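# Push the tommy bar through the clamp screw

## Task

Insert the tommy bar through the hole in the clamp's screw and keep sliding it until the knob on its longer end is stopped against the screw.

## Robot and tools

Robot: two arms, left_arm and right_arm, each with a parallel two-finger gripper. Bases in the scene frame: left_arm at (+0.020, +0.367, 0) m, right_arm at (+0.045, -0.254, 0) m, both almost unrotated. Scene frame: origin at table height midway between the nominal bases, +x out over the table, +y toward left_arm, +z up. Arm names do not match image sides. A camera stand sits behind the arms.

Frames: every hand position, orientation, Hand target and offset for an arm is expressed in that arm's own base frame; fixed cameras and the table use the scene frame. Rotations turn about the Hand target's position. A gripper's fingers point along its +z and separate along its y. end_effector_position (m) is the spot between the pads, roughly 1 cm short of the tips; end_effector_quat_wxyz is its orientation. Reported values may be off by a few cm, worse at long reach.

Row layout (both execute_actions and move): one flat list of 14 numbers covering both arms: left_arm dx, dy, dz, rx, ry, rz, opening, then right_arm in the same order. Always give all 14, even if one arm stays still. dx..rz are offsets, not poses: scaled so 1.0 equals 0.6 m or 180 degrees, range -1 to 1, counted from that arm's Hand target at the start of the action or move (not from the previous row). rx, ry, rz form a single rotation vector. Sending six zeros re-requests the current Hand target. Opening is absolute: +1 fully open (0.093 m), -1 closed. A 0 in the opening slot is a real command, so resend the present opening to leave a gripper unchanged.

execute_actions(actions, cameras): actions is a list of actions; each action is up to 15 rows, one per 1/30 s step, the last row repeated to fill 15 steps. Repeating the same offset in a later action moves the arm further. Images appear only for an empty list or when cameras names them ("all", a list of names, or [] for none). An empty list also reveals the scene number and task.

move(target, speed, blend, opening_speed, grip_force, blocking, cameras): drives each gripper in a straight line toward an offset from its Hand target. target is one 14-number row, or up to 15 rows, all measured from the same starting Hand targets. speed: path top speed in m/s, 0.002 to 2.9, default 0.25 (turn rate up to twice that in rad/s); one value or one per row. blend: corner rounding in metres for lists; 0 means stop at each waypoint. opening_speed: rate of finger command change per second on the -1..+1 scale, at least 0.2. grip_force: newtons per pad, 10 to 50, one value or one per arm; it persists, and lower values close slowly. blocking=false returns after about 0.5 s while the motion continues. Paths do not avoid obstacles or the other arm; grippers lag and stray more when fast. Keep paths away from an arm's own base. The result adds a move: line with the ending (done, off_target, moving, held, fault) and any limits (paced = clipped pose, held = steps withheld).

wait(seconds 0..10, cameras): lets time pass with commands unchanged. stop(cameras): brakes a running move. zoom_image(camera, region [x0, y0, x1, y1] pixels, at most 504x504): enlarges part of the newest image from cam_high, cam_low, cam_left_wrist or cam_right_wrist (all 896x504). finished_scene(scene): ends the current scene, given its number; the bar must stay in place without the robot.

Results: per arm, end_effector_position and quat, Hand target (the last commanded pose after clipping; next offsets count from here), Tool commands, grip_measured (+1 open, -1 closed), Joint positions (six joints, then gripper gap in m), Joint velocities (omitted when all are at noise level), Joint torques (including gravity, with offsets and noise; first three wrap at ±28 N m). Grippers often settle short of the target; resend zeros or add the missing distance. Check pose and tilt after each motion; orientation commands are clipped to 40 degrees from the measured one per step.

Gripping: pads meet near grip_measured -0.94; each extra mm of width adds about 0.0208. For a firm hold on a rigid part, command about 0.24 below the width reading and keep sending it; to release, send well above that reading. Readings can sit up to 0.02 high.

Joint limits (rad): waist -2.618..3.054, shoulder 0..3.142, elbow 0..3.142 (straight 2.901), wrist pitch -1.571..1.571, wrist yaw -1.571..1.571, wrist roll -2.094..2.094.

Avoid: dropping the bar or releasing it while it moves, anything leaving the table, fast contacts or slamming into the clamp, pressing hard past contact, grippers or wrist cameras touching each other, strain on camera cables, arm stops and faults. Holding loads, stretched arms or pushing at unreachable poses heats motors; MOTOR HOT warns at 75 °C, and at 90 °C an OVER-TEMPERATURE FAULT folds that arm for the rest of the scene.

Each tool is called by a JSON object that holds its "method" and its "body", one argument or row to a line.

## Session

{"method": "execute_actions", "body": {
  "actions": []
}}

{"method": "zoom_image", "body": {
  "camera": "cam_high",
  "region": [300, 230, 500, 390]
}}

Scene clock: 0.00 s.
left_arm: end_effector_position=(+0.3839, +0.0087, +0.0746) grip_measured=+1.000 end_effector_quat_wxyz=(+0.564, -0.023, +0.822, +0.078) | right_arm: end_effector_position=(+0.3856, -0.0232, +0.0791) grip_measured=+1.000 end_effector_quat_wxyz=(+0.554, +0.036, +0.829, -0.068)
Joint positions: left_arm=[-0.076 1.613 0.338 0.905 -0.225 0.023 0.093] | right_arm=[0.011 1.566 0.366 0.808 0.163 -0.013 0.093]
Joint velocities: within noise
Joint torques (N m): no reading
Heat: left arm: 29 °C; right arm: 32 °C.
Hand target: left_arm +0.3887, +0.0090, +0.0861; +0.579, -0.027, +0.811, +0.078 | right_arm +0.3883, -0.0231, +0.0848; +0.561, +0.036, +0.824, -0.068
Tool commands: left_gripper/opening=+1.0 right_gripper/opening=+1.0

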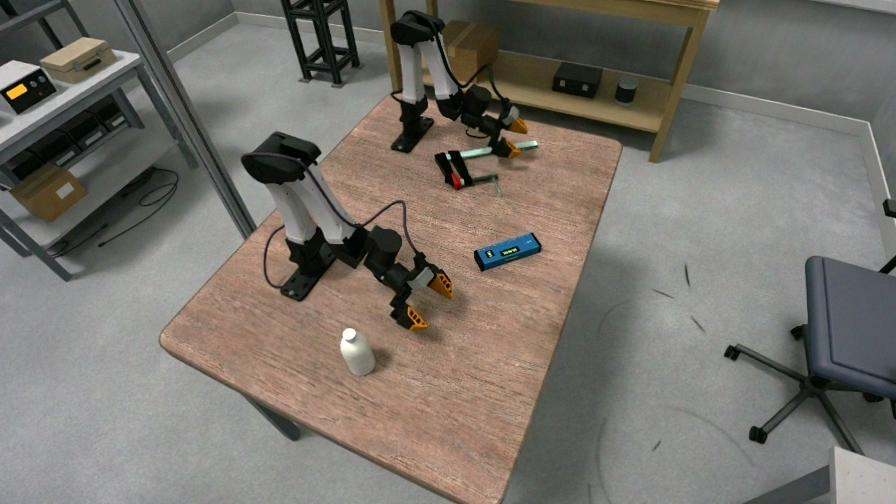

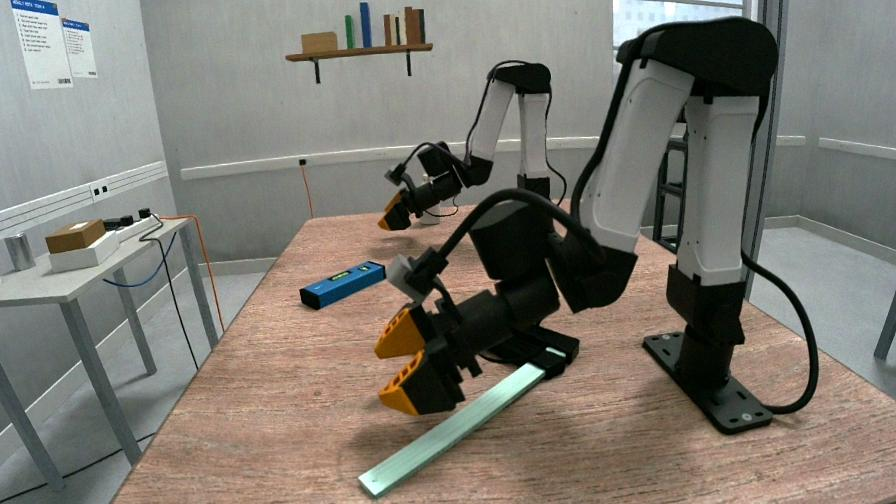

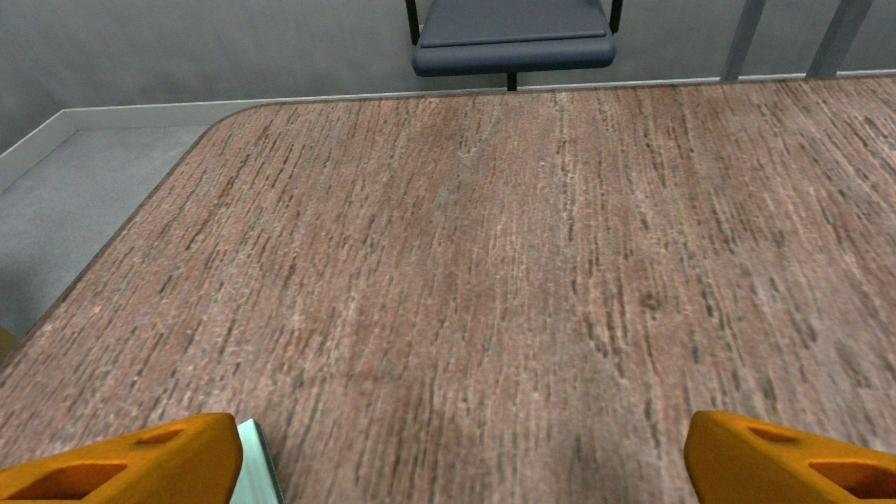

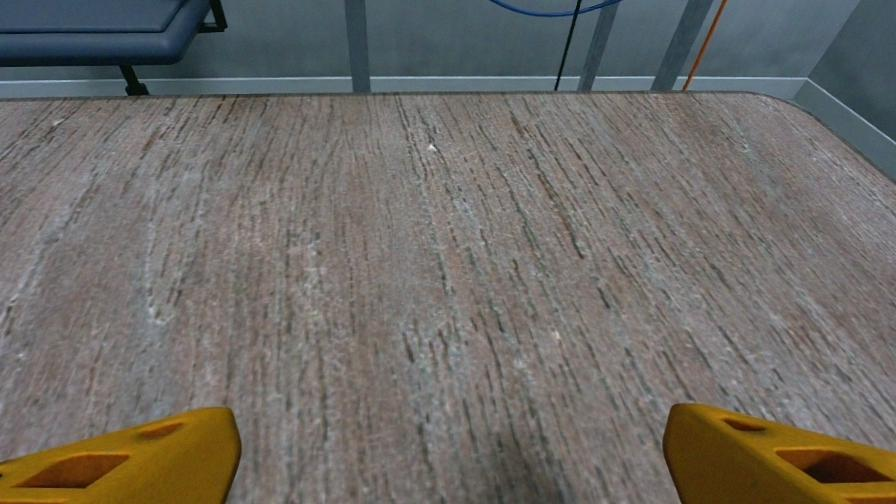

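Scaled by 2.520 from the camera's 896x504 image, which has a finer 1280x720 frame.

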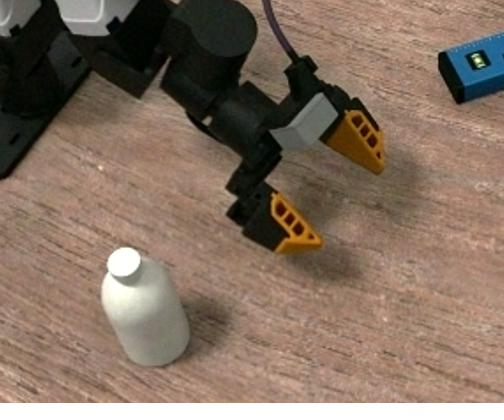

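{"method": "move", "body": {
  "target": [
    [0,0,0.2,0,0,0,1,0,0,0,0,0,0,1],
    [-0.27,-0.06,0.24,0,0.33,0,1,0,0,0,0,0,0,1]
  ],
  "blend": 0.05,
  "cameras": ["cam_high","cam_low","cam_left_wrist"]
}}

{"method": "zoom_image", "body": {
  "camera": "cam_high",
  "region": [420, 130, 540, 220]
}}

{"method": "zoom_image", "body": {
  "camera": "cam_low",
  "region": [380, 280, 600, 440]
}}

Scene clock: 4.30 s.
left_arm: end_effector_position=(+0.2248, -0.0240, +0.2226) grip_measured=+1.000 end_effector_quat_wxyz=(+0.093, +0.020, +0.992, +0.087) | right_arm: end_effector_position=(+0.3856, -0.0232, +0.0791) grip_measured=+1.000 end_effector_quat_wxyz=(+0.554, +0.036, +0.829, -0.068)
Joint positions: left_arm=[-0.265 1.317 1.441 -1.553 -0.213 -0.209 0.093] | right_arm=[0.011 1.566 0.366 0.808 0.163 -0.013 0.093]
Joint torques (N m): left_arm=[-0.69 -2.97 9.2 0.41 -0.07 -0.18] | right_arm=[-0.18 -7.01 6.02 2.28 0.01 0.06]
Heat: left arm: 30 °C; right arm: 32 °C.
Hand target: left_arm +0.2267, -0.0270, +0.2300; +0.101, +0.015, +0.991, +0.081 | right_arm +0.3883, -0.0231, +0.0848; +0.561, +0.036, +0.824, -0.068
Off the commanded pose: left_arm 0.008 m, 1 deg | right_arm 0.006 m, 1 deg.
move: done
Images, in order (width x height): cam_high 896x504, cam_low 896x504, cam_left_wrist 896x504.

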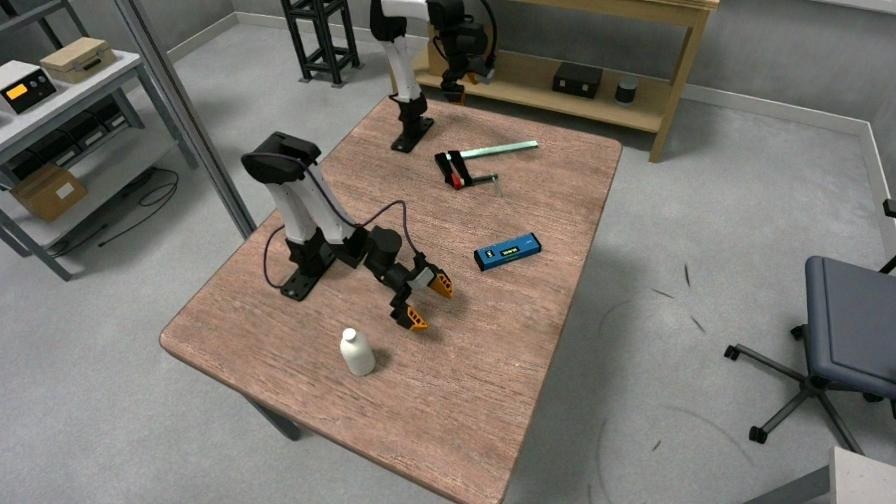

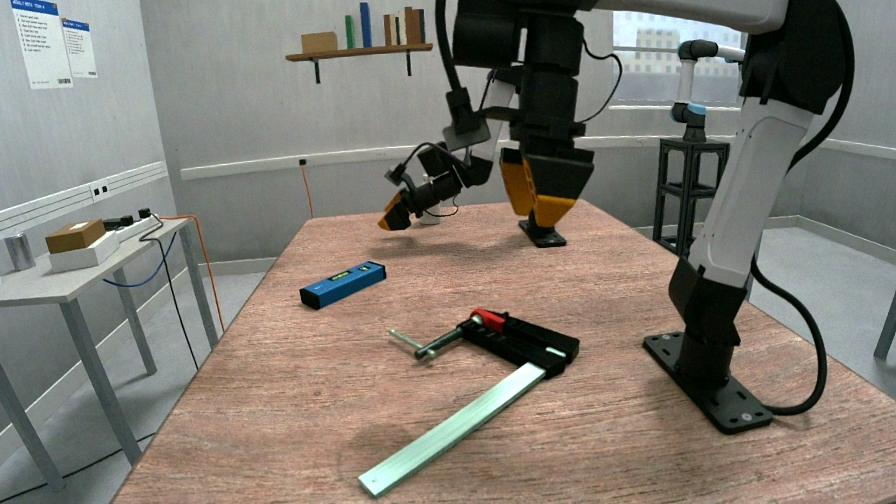

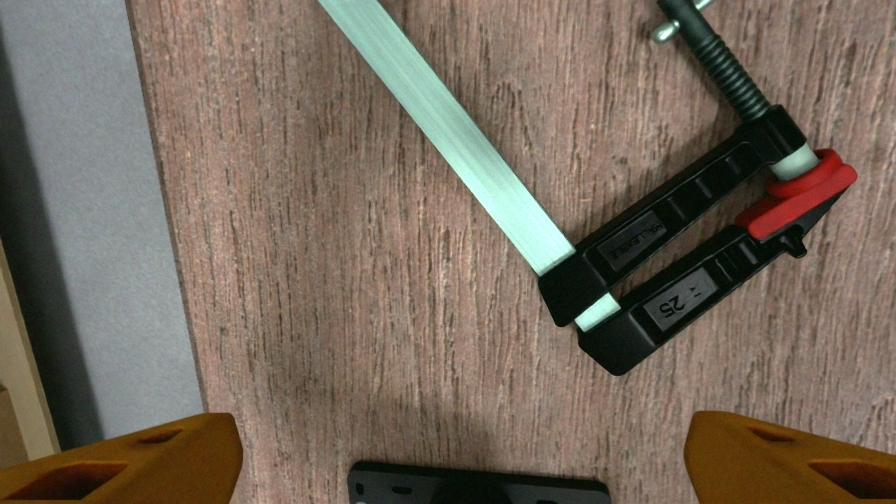

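Scaled by 4.200 from the camera's 896x504 image, which has a finer 1280x720 frame.

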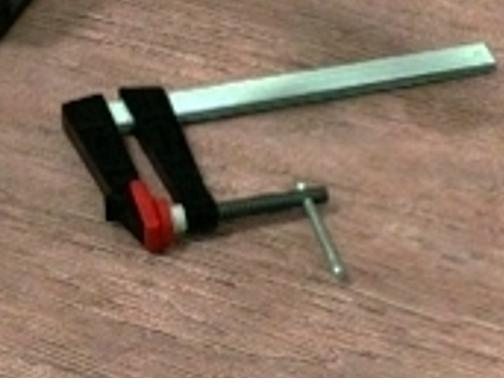

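Scaled by 2.291 from the camera's 896x504 image, which has a finer 1280x720 frame.

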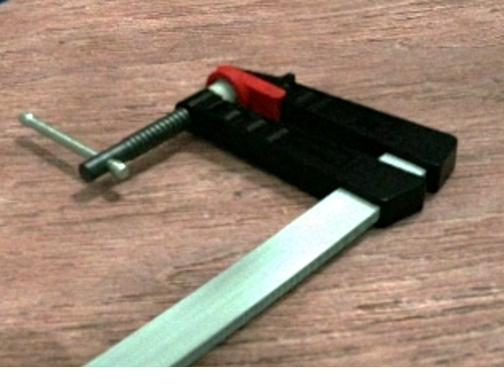

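{"method": "move", "body": {
  "target": [0.387,-0.305,-0.208,-0.07,0.039,0.208,-1,0,0,0,0,0,0,1],
  "cameras": ["cam_high","cam_low","cam_left_wrist"]
}}

{"method": "zoom_image", "body": {
  "camera": "cam_high",
  "region": [440, 140, 560, 230]
}}

Scene clock: 9.50 s.
left_arm: end_effector_position=(+0.4582, -0.2065, +0.0937) grip_measured=-0.981 end_effector_quat_wxyz=(+0.041, -0.302, +0.952, -0.021) | right_arm: end_effector_position=(+0.3856, -0.0232, +0.0791) grip_measured=+1.000 end_effector_quat_wxyz=(+0.554, +0.036, +0.829, -0.068)
Joint positions: left_arm=[-0.431 2.561 2.631 -1.551 -0.023 -1.044 0] | right_arm=[0.011 1.566 0.366 0.808 0.163 -0.013 0.093]
Joint torques (N m): left_arm=[-0.27 -12.64 8.57 0.26 0.03 -0.17] | right_arm=[-0.18 -7.04 6 2.27 0.01 0.06]
Heat: left arm: 31 °C; right arm: 34 °C.
Hand target: left_arm +0.4589, -0.2099, +0.1052; +0.011, -0.309, +0.951, +0.001 | right_arm +0.3883, -0.0231, +0.0848; +0.561, +0.036, +0.824, -0.068
Off the commanded pose: left_arm 0.012 m, 4 deg | right_arm 0.006 m, 1 deg.
joint sent to its limit (left arm) — joint 4 (wrist pitch), lower limit. The joint targets are off in orientation, not in position.
move: off_target (left_arm)
Images, in order (width x height): cam_high 896x504, cam_low 896x504, cam_left_wrist 896x504.

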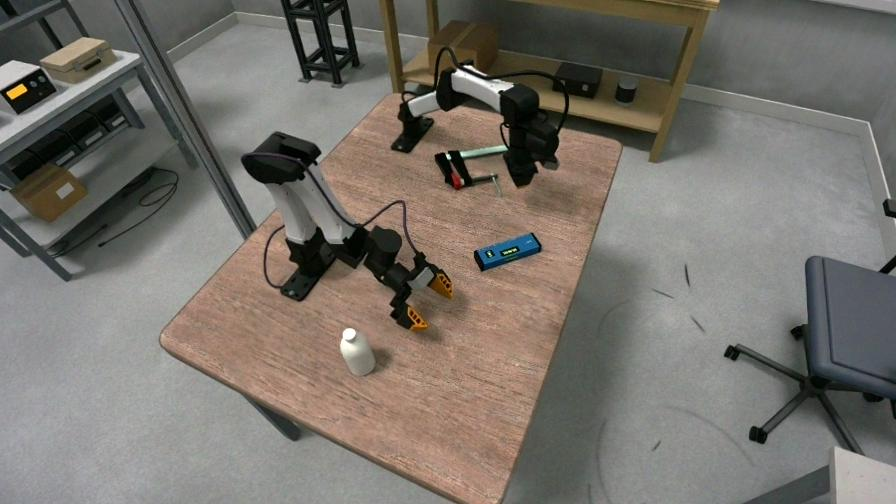

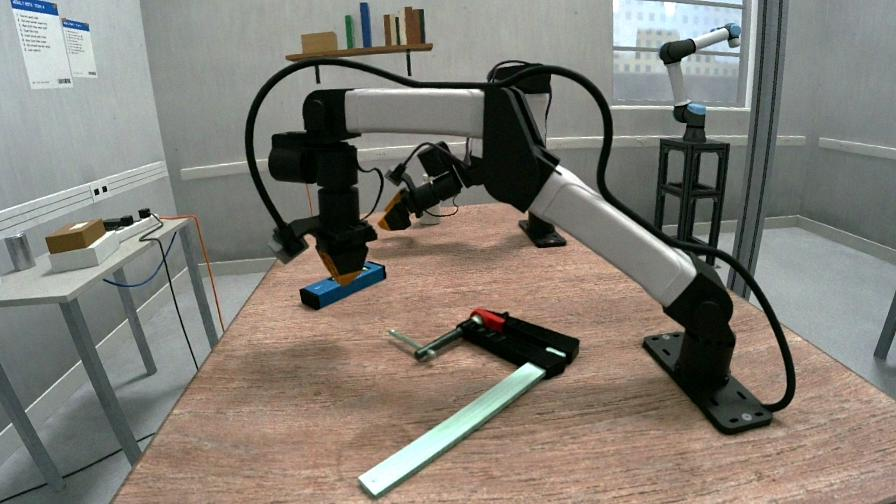

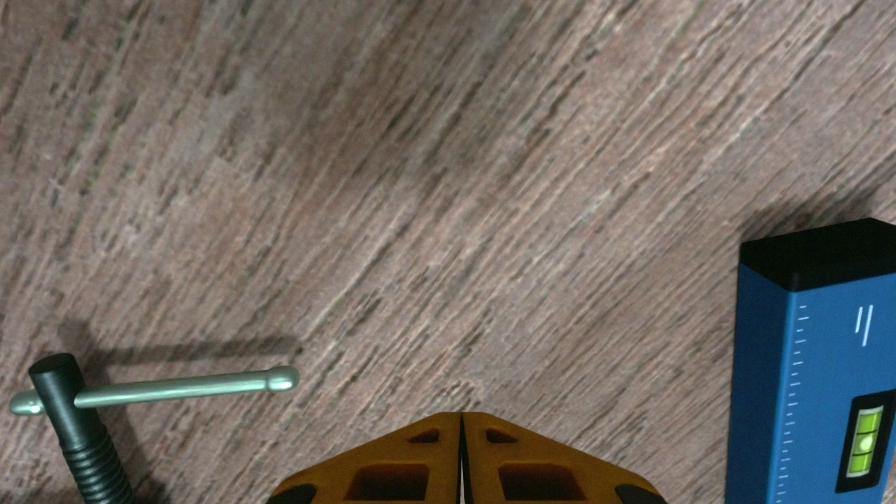

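Scaled by 4.200 from the camera's 896x504 image, which has a finer 1280x720 frame.

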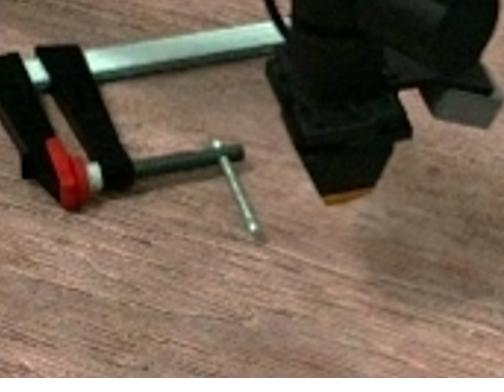

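{"method": "move", "body": {
  "target": [-0.035,0.002,-0.113,0,0,0.025,-1,0,0,0,0,0,0,1],
  "speed": 0.15,
  "cameras": ["cam_high","cam_low","cam_left_wrist"]
}}

{"method": "zoom_image", "body": {
  "camera": "cam_high",
  "region": [440, 140, 560, 230]
}}

{"method": "zoom_image", "body": {
  "camera": "cam_low",
  "region": [280, 240, 480, 380]
}}

Scene clock: 13.70 s.
left_arm: end_effector_position=(+0.4318, -0.2023, +0.0143) grip_measured=-0.981 end_effector_quat_wxyz=(-0.012, -0.341, +0.940, +0.026) | right_arm: end_effector_position=(+0.3856, -0.0232, +0.0791) grip_measured=+1.000 end_effector_quat_wxyz=(+0.554, +0.036, +0.829, -0.068)
Joint positions: left_arm=[-0.445 2.539 2.272 -1.357 -0.019 -1.141 0] | right_arm=[0.011 1.566 0.366 0.808 0.163 -0.013 0.093]
Joint torques (N m): left_arm=[-0.68 -16.44 5.39 0.25 0.03 -0.25] | right_arm=[-0.2 -7.02 6.05 2.27 0.01 0.06]
Heat: left arm: 34 °C; right arm: 36 °C.
Hand target: left_arm +0.4379, -0.2087, +0.0375; +0.011, -0.346, +0.938, +0.001 | right_arm +0.3883, -0.0231, +0.0848; +0.561, +0.036, +0.824, -0.068
Off the commanded pose: left_arm 0.025 m, 4 deg | right_arm 0.006 m, 1 deg.
move: off_target (left_arm)
Images, in order (width x height): cam_high 896x504, cam_low 896x504, cam_left_wrist 896x504.

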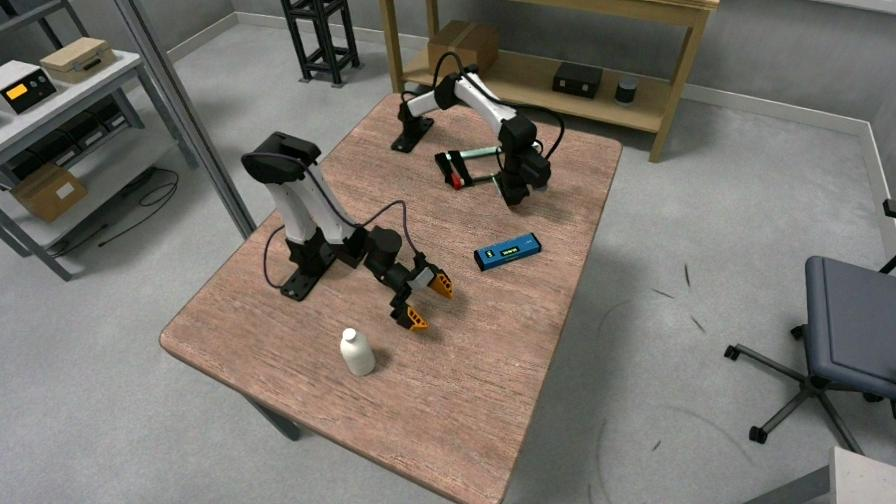

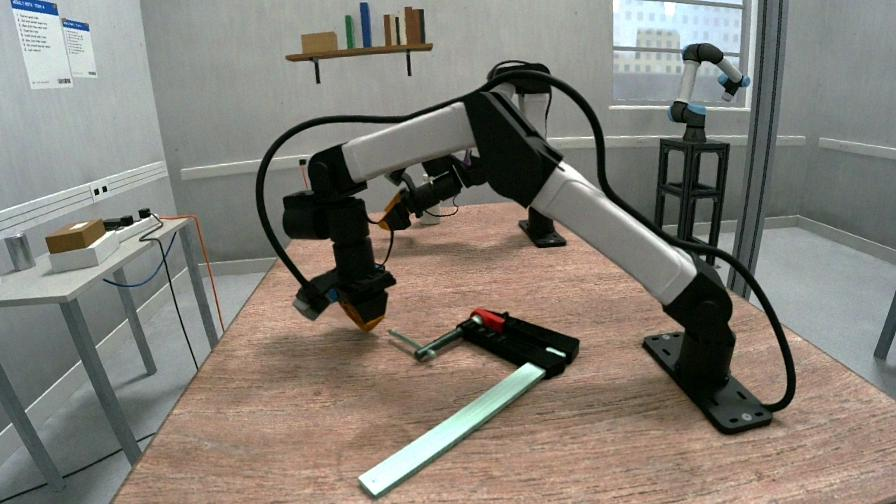

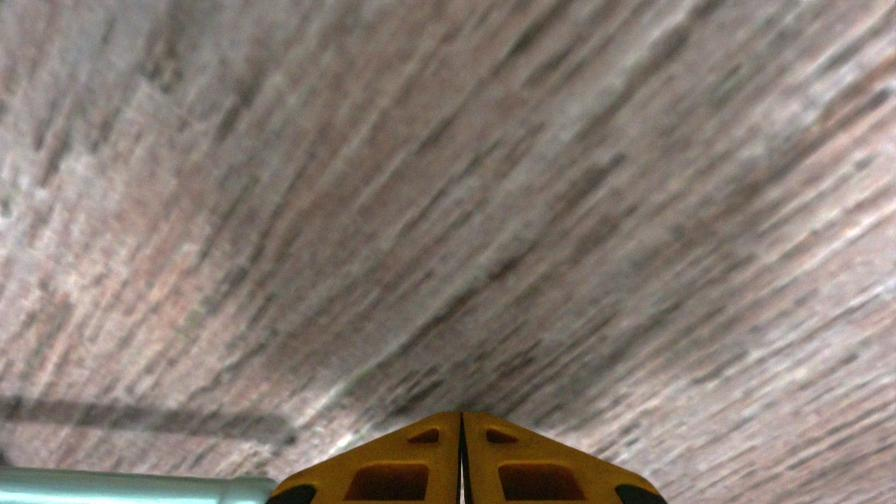

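Scaled by 4.200 from the camera's 896x504 image, which has a finer 1280x720 frame.

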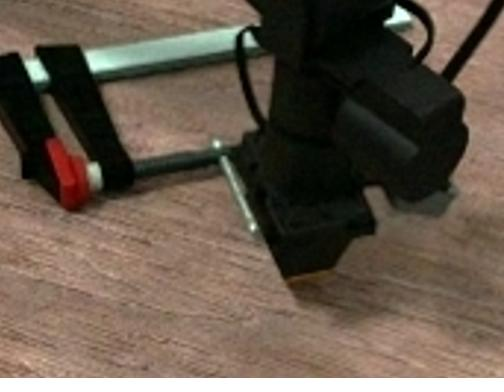

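Scaled by 2.520 from the camera's 896x504 image, which has a finer 1280x720 frame.

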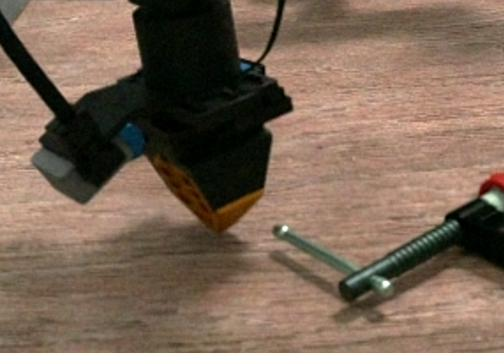

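{"method": "move", "body": {
  "target": [
    [-0.008,-0.006,0.02,0,0,0,-1,0,0,0,0,0,0,1],
    [-0.075,0.074,0.02,0,0,0,-1,0,0,0,0,0,0,1]
  ],
  "speed": [0.08,0.05],
  "cameras": ["cam_high","cam_left_wrist"]
}}

{"method": "zoom_image", "body": {
  "camera": "cam_high",
  "region": [440, 130, 560, 220]
}}

Scene clock: 17.50 s.
left_arm: end_effector_position=(+0.3858, -0.1632, +0.0310) grip_measured=-0.981 end_effector_quat_wxyz=(-0.011, -0.349, +0.937, +0.024) | right_arm: end_effector_position=(+0.3856, -0.0232, +0.0791) grip_measured=+1.000 end_effector_quat_wxyz=(+0.554, +0.036, +0.829, -0.068)
Joint positions: left_arm=[-0.408 2.236 1.804 -1.188 -0.019 -1.121 0] | right_arm=[0.011 1.566 0.366 0.808 0.163 -0.013 0.093]
Joint torques (N m): left_arm=[0.47 -14.35 5.27 0.29 0 0.06] | right_arm=[-0.2 -7.04 6.01 2.28 0.01 0.05]
Heat: left arm: 37 °C; right arm: 37 °C.
Hand target: left_arm +0.3929, -0.1643, +0.0495; +0.011, -0.346, +0.938, +0.001 | right_arm +0.3883, -0.0231, +0.0848; +0.561, +0.036, +0.824, -0.068
Off the commanded pose: left_arm 0.020 m, 4 deg | right_arm 0.006 m, 1 deg.
move: off_target (left_arm)
Images, in order (width x height): cam_high 896x504, cam_left_wrist 896x504.

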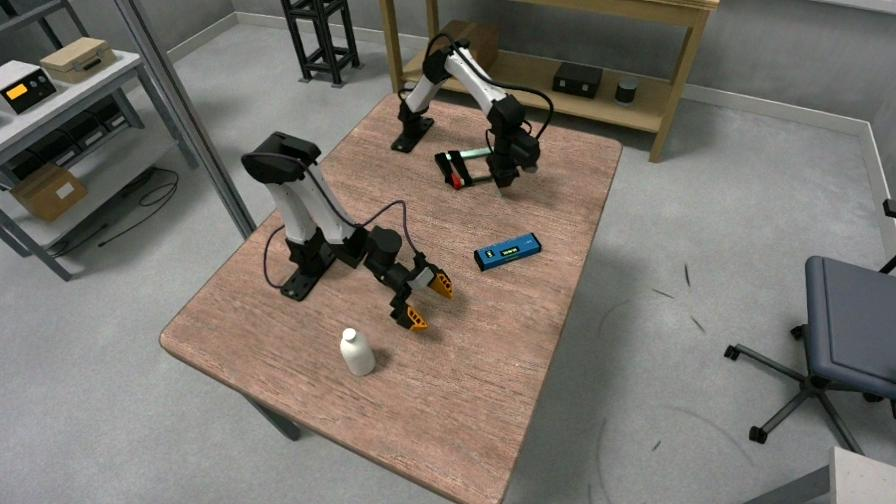

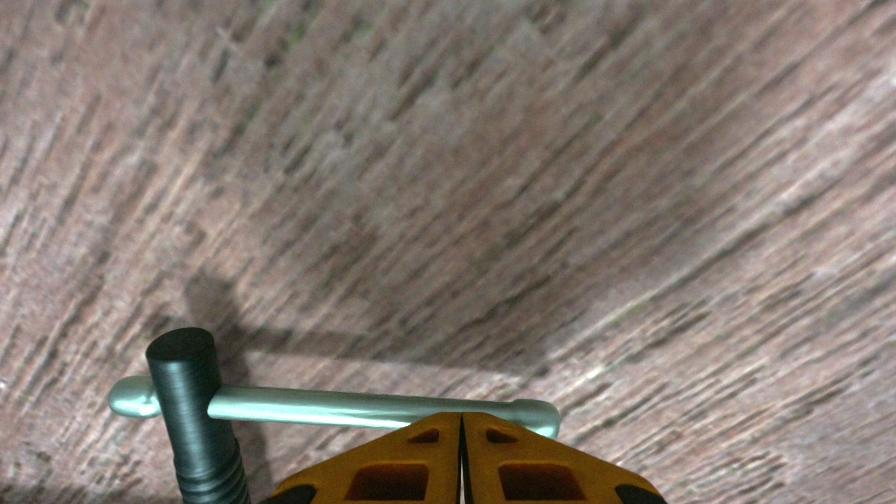

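Scaled by 4.200 from the camera's 896x504 image, which has a finer 1280x720 frame.

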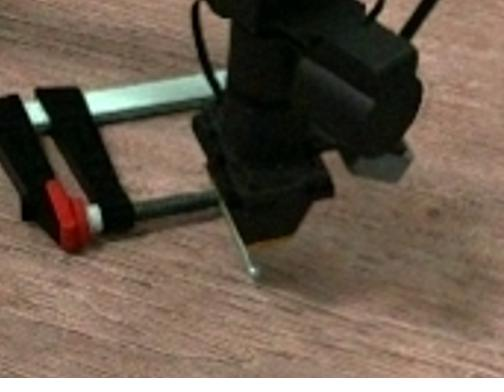

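{"method": "move", "body": {
  "target": [
    [0.058,-0.08,0,0,0,0,-1,0,0,0,0,0,0,1],
    [0.075,-0.068,0,0,0,0,-1,0,0,0,0,0,0,1],
    [0.01,0.017,-0.005,0,0,0,-1,0,0,0,0,0,0,1]
  ],
  "speed": [0.12,0.08,0.05],
  "cameras": ["cam_high","cam_left_wrist"]
}}

{"method": "zoom_image", "body": {
  "camera": "cam_high",
  "region": [440, 130, 560, 220]
}}

Scene clock: 22.97 s.
left_arm: end_effector_position=(+0.3915, -0.1531, +0.0278) grip_measured=-0.981 end_effector_quat_wxyz=(-0.012, -0.349, +0.937, +0.023) | right_arm: end_effector_position=(+0.3856, -0.0232, +0.0791) grip_measured=+1.000 end_effector_quat_wxyz=(+0.554, +0.036, +0.829, -0.068)
Joint positions: left_arm=[-0.38 2.245 1.807 -1.181 -0.018 -1.093 0] | right_arm=[0.011 1.566 0.366 0.808 0.163 -0.013 0.093]
Joint torques (N m): left_arm=[0.54 -14.19 5.65 0.27 0 0.07] | right_arm=[-0.21 -7.02 6.01 2.28 0.01 0.06]
Heat: left arm: 41 °C; right arm: 38 °C.
Hand target: left_arm +0.3989, -0.1542, +0.0464; +0.011, -0.346, +0.938, +0.001 | right_arm +0.3883, -0.0231, +0.0848; +0.561, +0.036, +0.824, -0.068
Off the commanded pose: left_arm 0.020 m, 4 deg | right_arm 0.006 m, 1 deg.
move: off_target (left_arm)
Images, in order (width x height): cam_high 896x504, cam_left_wrist 896x504.

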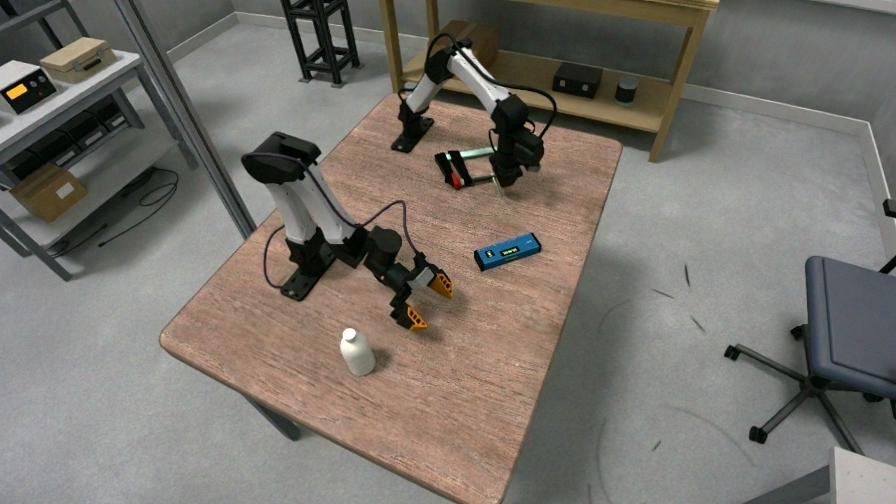

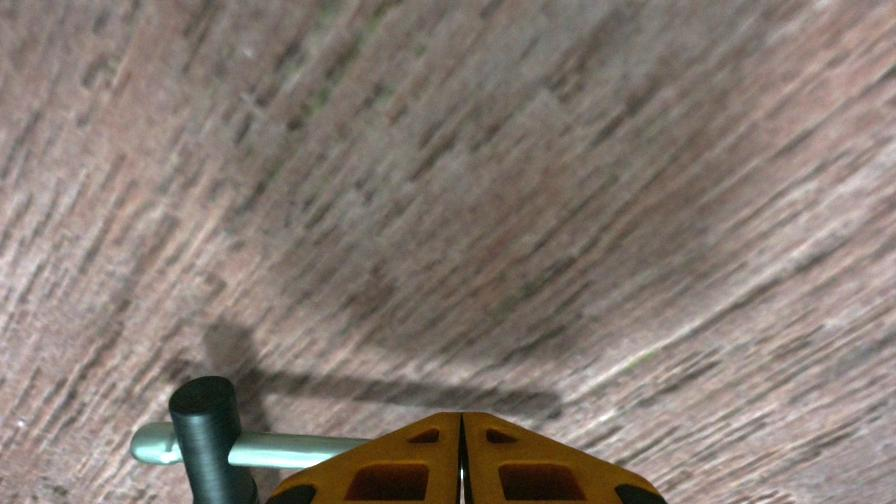

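Scaled by 4.200 from the camera's 896x504 image, which has a finer 1280x720 frame.

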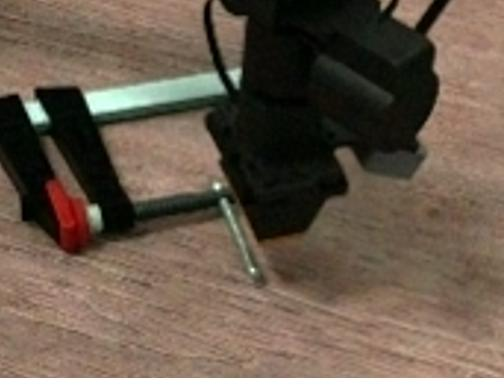

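{"method": "move", "body": {
  "target": [
    [0.075,-0.1,0,0,0,0,-1,0,0,0,0,0,0,1],
    [0.063,-0.097,-0.011,0,0,0,-1,0,0,0,0,0,0,1],
    [-0.003,-0.01,-0.019,0,0,0,-1,0,0,0,0,0,0,1]
  ],
  "speed": [0.12,0.08,0.05],
  "cameras": ["cam_high","cam_left_wrist"]
}}

{"method": "zoom_image", "body": {
  "camera": "cam_high",
  "region": [440, 130, 560, 220]
}}

Scene clock: 29.03 s.
left_arm: end_effector_position=(+0.3892, -0.1589, +0.0162) grip_measured=-0.981 end_effector_quat_wxyz=(-0.012, -0.349, +0.937, +0.023) | right_arm: end_effector_position=(+0.3856, -0.0232, +0.0791) grip_measured=+1.000 end_effector_quat_wxyz=(+0.554, +0.036, +0.829, -0.068)
Joint positions: left_arm=[-0.395 2.257 1.778 -1.142 -0.018 -1.108 0] | right_arm=[0.011 1.566 0.366 0.808 0.163 -0.013 0.093]
Joint torques (N m): left_arm=[0.44 -14.71 5.46 0.32 -0.03 0.07] | right_arm=[-0.18 -6.99 6.05 2.28 0.02 0.06]
Heat: left arm: 45 °C; right arm: 39 °C.
Hand target: left_arm +0.3971, -0.1602, +0.0351; +0.011, -0.346, +0.938, +0.001 | right_arm +0.3883, -0.0231, +0.0848; +0.561, +0.036, +0.824, -0.068
Off the commanded pose: left_arm 0.020 m, 4 deg | right_arm 0.006 m, 1 deg.
move: off_target (left_arm)
Images, in order (width x height): cam_high 896x504, cam_left_wrist 896x504.

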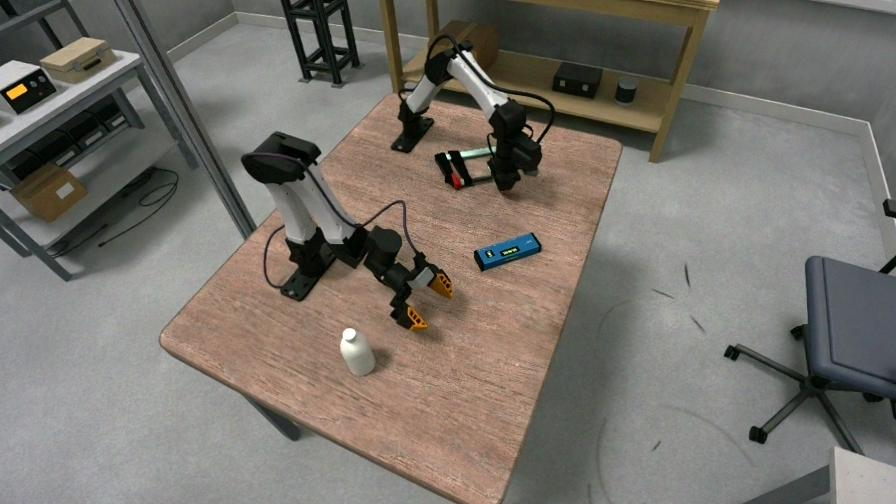

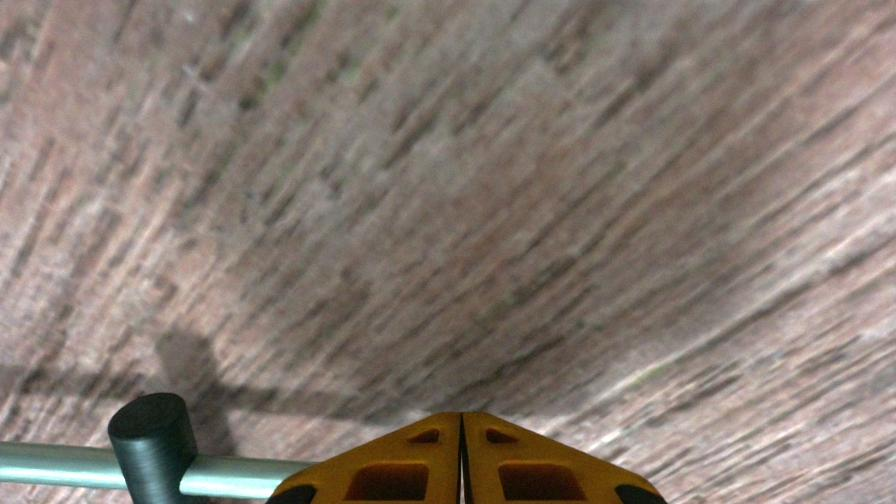

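Scaled by 4.200 from the camera's 896x504 image, which has a finer 1280x720 frame.

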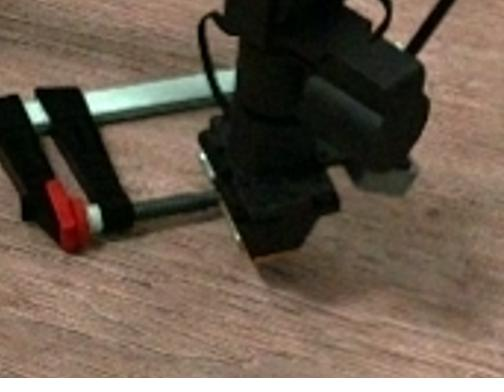

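{"method": "move", "body": {
  "target": [-0.046,0.05,-0.002,0,0,0,-1,0,0,0,0,0,0,1],
  "speed": 0.05,
  "cameras": ["cam_high","cam_left_wrist"]
}}

{"method": "zoom_image", "body": {
  "camera": "cam_high",
  "region": [440, 130, 560, 220]
}}

Scene clock: 31.33 s.
left_arm: end_effector_position=(+0.3637, -0.1309, +0.0201) grip_measured=-0.981 end_effector_quat_wxyz=(-0.008, -0.349, +0.937, +0.017) | right_arm: end_effector_position=(+0.3856, -0.0232, +0.0791) grip_measured=+1.000 end_effector_quat_wxyz=(+0.554, +0.036, +0.829, -0.068)
Joint positions: left_arm=[-0.352 2.108 1.553 -1.051 -0.015 -1.065 0] | right_arm=[0.011 1.566 0.366 0.808 0.163 -0.013 0.093]
Joint torques (N m): left_arm=[0.54 -13.04 5.31 0.32 -0.02 0.12] | right_arm=[-0.18 -7.04 6.02 2.27 0.01 0.06]
Heat: left arm: 46 °C; right arm: 39 °C.
Hand target: left_arm +0.3695, -0.1301, +0.0338; +0.011, -0.346, +0.938, +0.001 | right_arm +0.3883, -0.0231, +0.0848; +0.561, +0.036, +0.824, -0.068
Off the commanded pose: left_arm 0.015 m, 3 deg | right_arm 0.006 m, 1 deg.
move: off_target (left_arm)
Images, in order (width x height): cam_high 896x504, cam_left_wrist 896x504.

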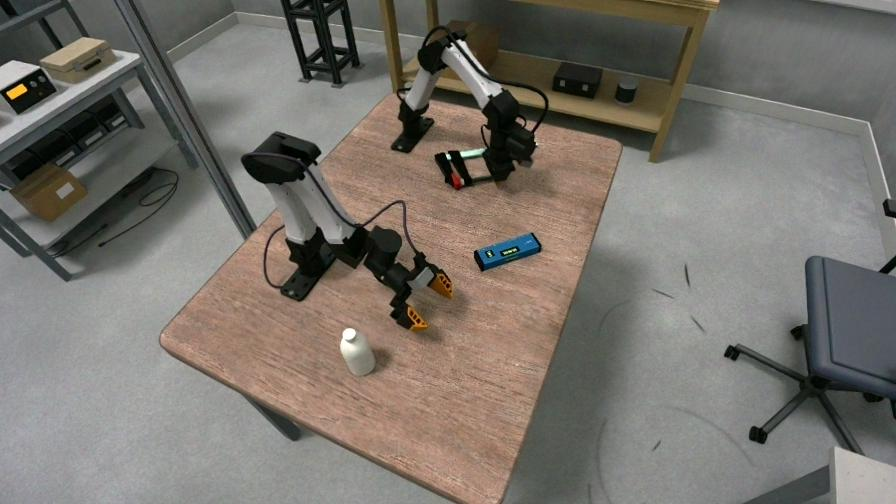

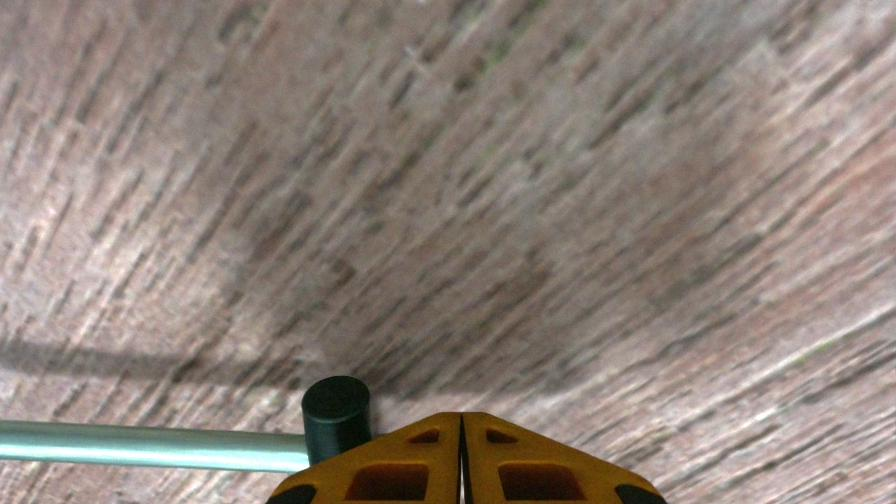

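Scaled by 4.200 from the camera's 896x504 image, which has a finer 1280x720 frame.

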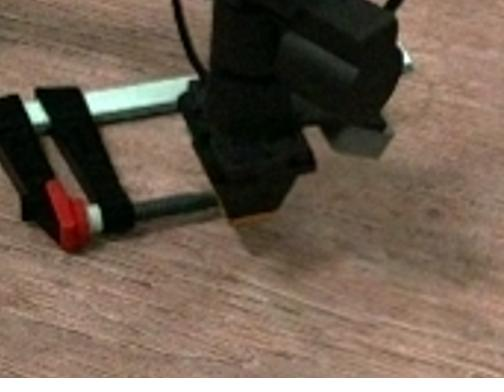

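{"method": "move", "body": {
  "target": [-0.018,0.024,-0.004,0,0,0,-1,0,0,0,0,0,0,1],
  "speed": 0.04,
  "cameras": ["cam_left_wrist"]
}}

Scene clock: 32.73 s.
left_arm: end_effector_position=(+0.3615, -0.1249, +0.0231) grip_measured=-0.981 end_effector_quat_wxyz=(+0.003, -0.348, +0.938, -0.006) | right_arm: end_effector_position=(+0.3856, -0.0232, +0.0791) grip_measured=+1.000 end_effector_quat_wxyz=(+0.554, +0.036, +0.829, -0.068)
Joint positions: left_arm=[-0.33 2.047 1.474 -0.985 0.005 -1.04 0] | right_arm=[0.011 1.566 0.366 0.808 0.163 -0.013 0.093]
Joint torques (N m): left_arm=[1.13 -11.74 4.56 0.09 -0.25 0.11] | right_arm=[-0.2 -7.01 6.02 2.27 0.01 0.06]
Heat: left arm: 46 °C; right arm: 40 °C.
Hand target: left_arm +0.3587, -0.1157, +0.0314; +0.011, -0.346, +0.938, +0.001 | right_arm +0.3883, -0.0231, +0.0848; +0.561, +0.036, +0.824, -0.068
Off the commanded pose: left_arm 0.013 m, 1 deg | right_arm 0.006 m, 1 deg.
move: off_target (left_arm)
Images, in order (width x height): cam_left_wrist 896x504.

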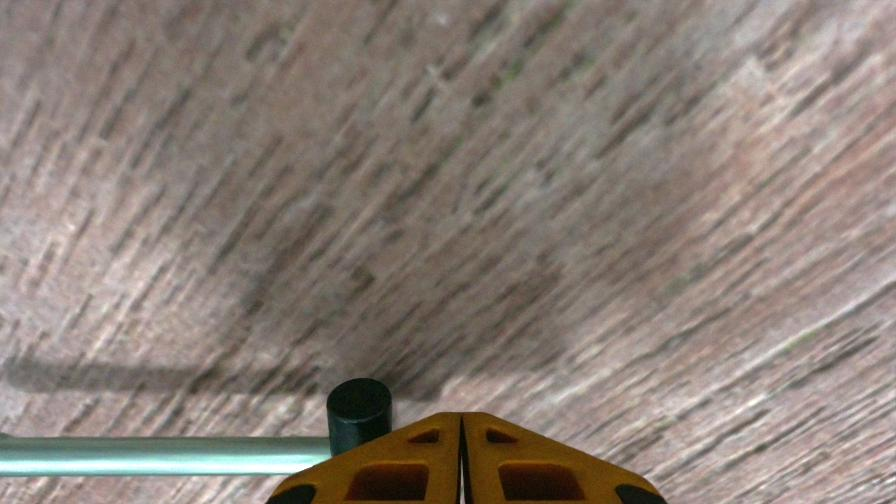

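{"method": "move", "body": {
  "target": [
    [0.04,-0.06,0.0,0,0,0,-1,0,0,0,0,0,0,1],
    [0.05,-0.08,0.14,0,0,0,-1,0,0,0,0,0,0,1]
  ],
  "blend": 0.01,
  "speed": 0.12,
  "cameras": ["cam_left_wrist"]
}}

{"method": "zoom_image", "body": {
  "camera": "cam_left_wrist",
  "region": [0, 280, 300, 500]
}}

Scene clock: 35.47 s.
left_arm: end_effector_position=(+0.3859, -0.1627, +0.1083) grip_measured=-0.981 end_effector_quat_wxyz=(+0.002, -0.341, +0.940, +0.000) | right_arm: end_effector_position=(+0.3856, -0.0232, +0.0791) grip_measured=+1.000 end_effector_quat_wxyz=(+0.554, +0.036, +0.829, -0.068)
Joint positions: left_arm=[-0.401 2.159 1.989 -1.398 -0.004 -1.096 0] | right_arm=[0.011 1.566 0.366 0.808 0.163 -0.013 0.093]
Joint torques (N m): left_arm=[-0.43 -9.72 8.96 -0.01 -0.09 -0.21] | right_arm=[-0.2 -7.04 6.04 2.27 0 0.06]
Heat: left arm: 46 °C; right arm: 40 °C.
Hand target: left_arm +0.3886, -0.1638, +0.1154; +0.011, -0.346, +0.938, +0.001 | right_arm +0.3883, -0.0231, +0.0848; +0.561, +0.036, +0.824, -0.068
Off the commanded pose: left_arm 0.008 m, 1 deg | right_arm 0.006 m, 1 deg.
move: done
Images, in order (width x height): cam_left_wrist 896x504.

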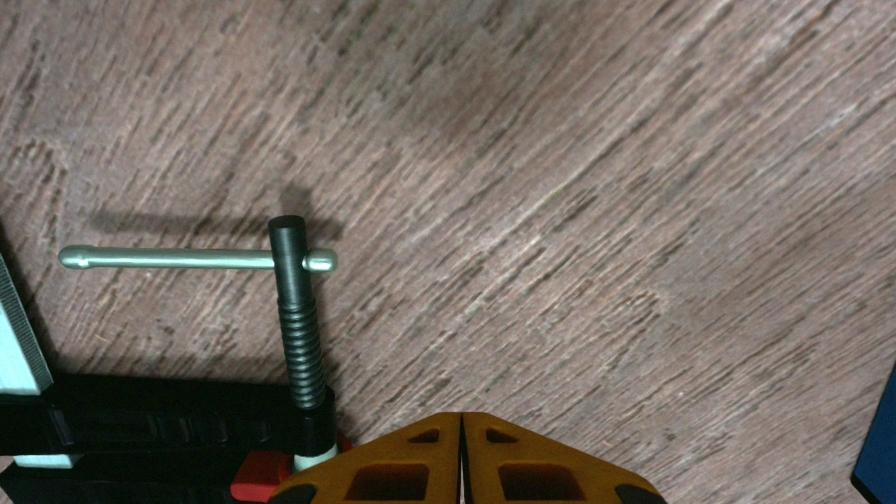

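Scaled by 1.680 from the camera's 896x504 image, which has a finer 1280x720 frame.

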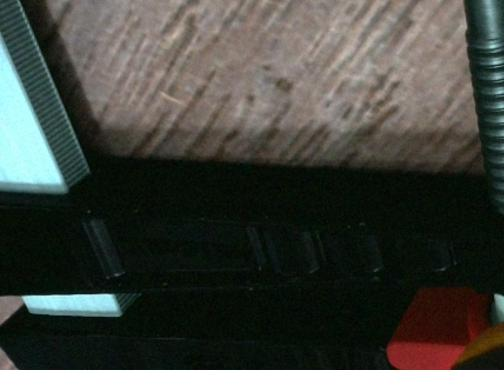

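{"method": "zoom_image", "body": {
  "camera": "cam_left_wrist",
  "region": [250, 210, 350, 300]
}}

Scaled by 5.040 from the camera's 896x504 image, which has a finer 1280x720 frame.

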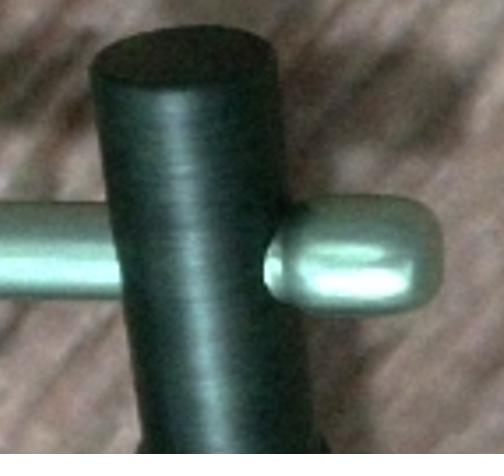

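{"method": "finished_scene", "body": {
  "scene": 3
}}

The scene is finished: the task was done.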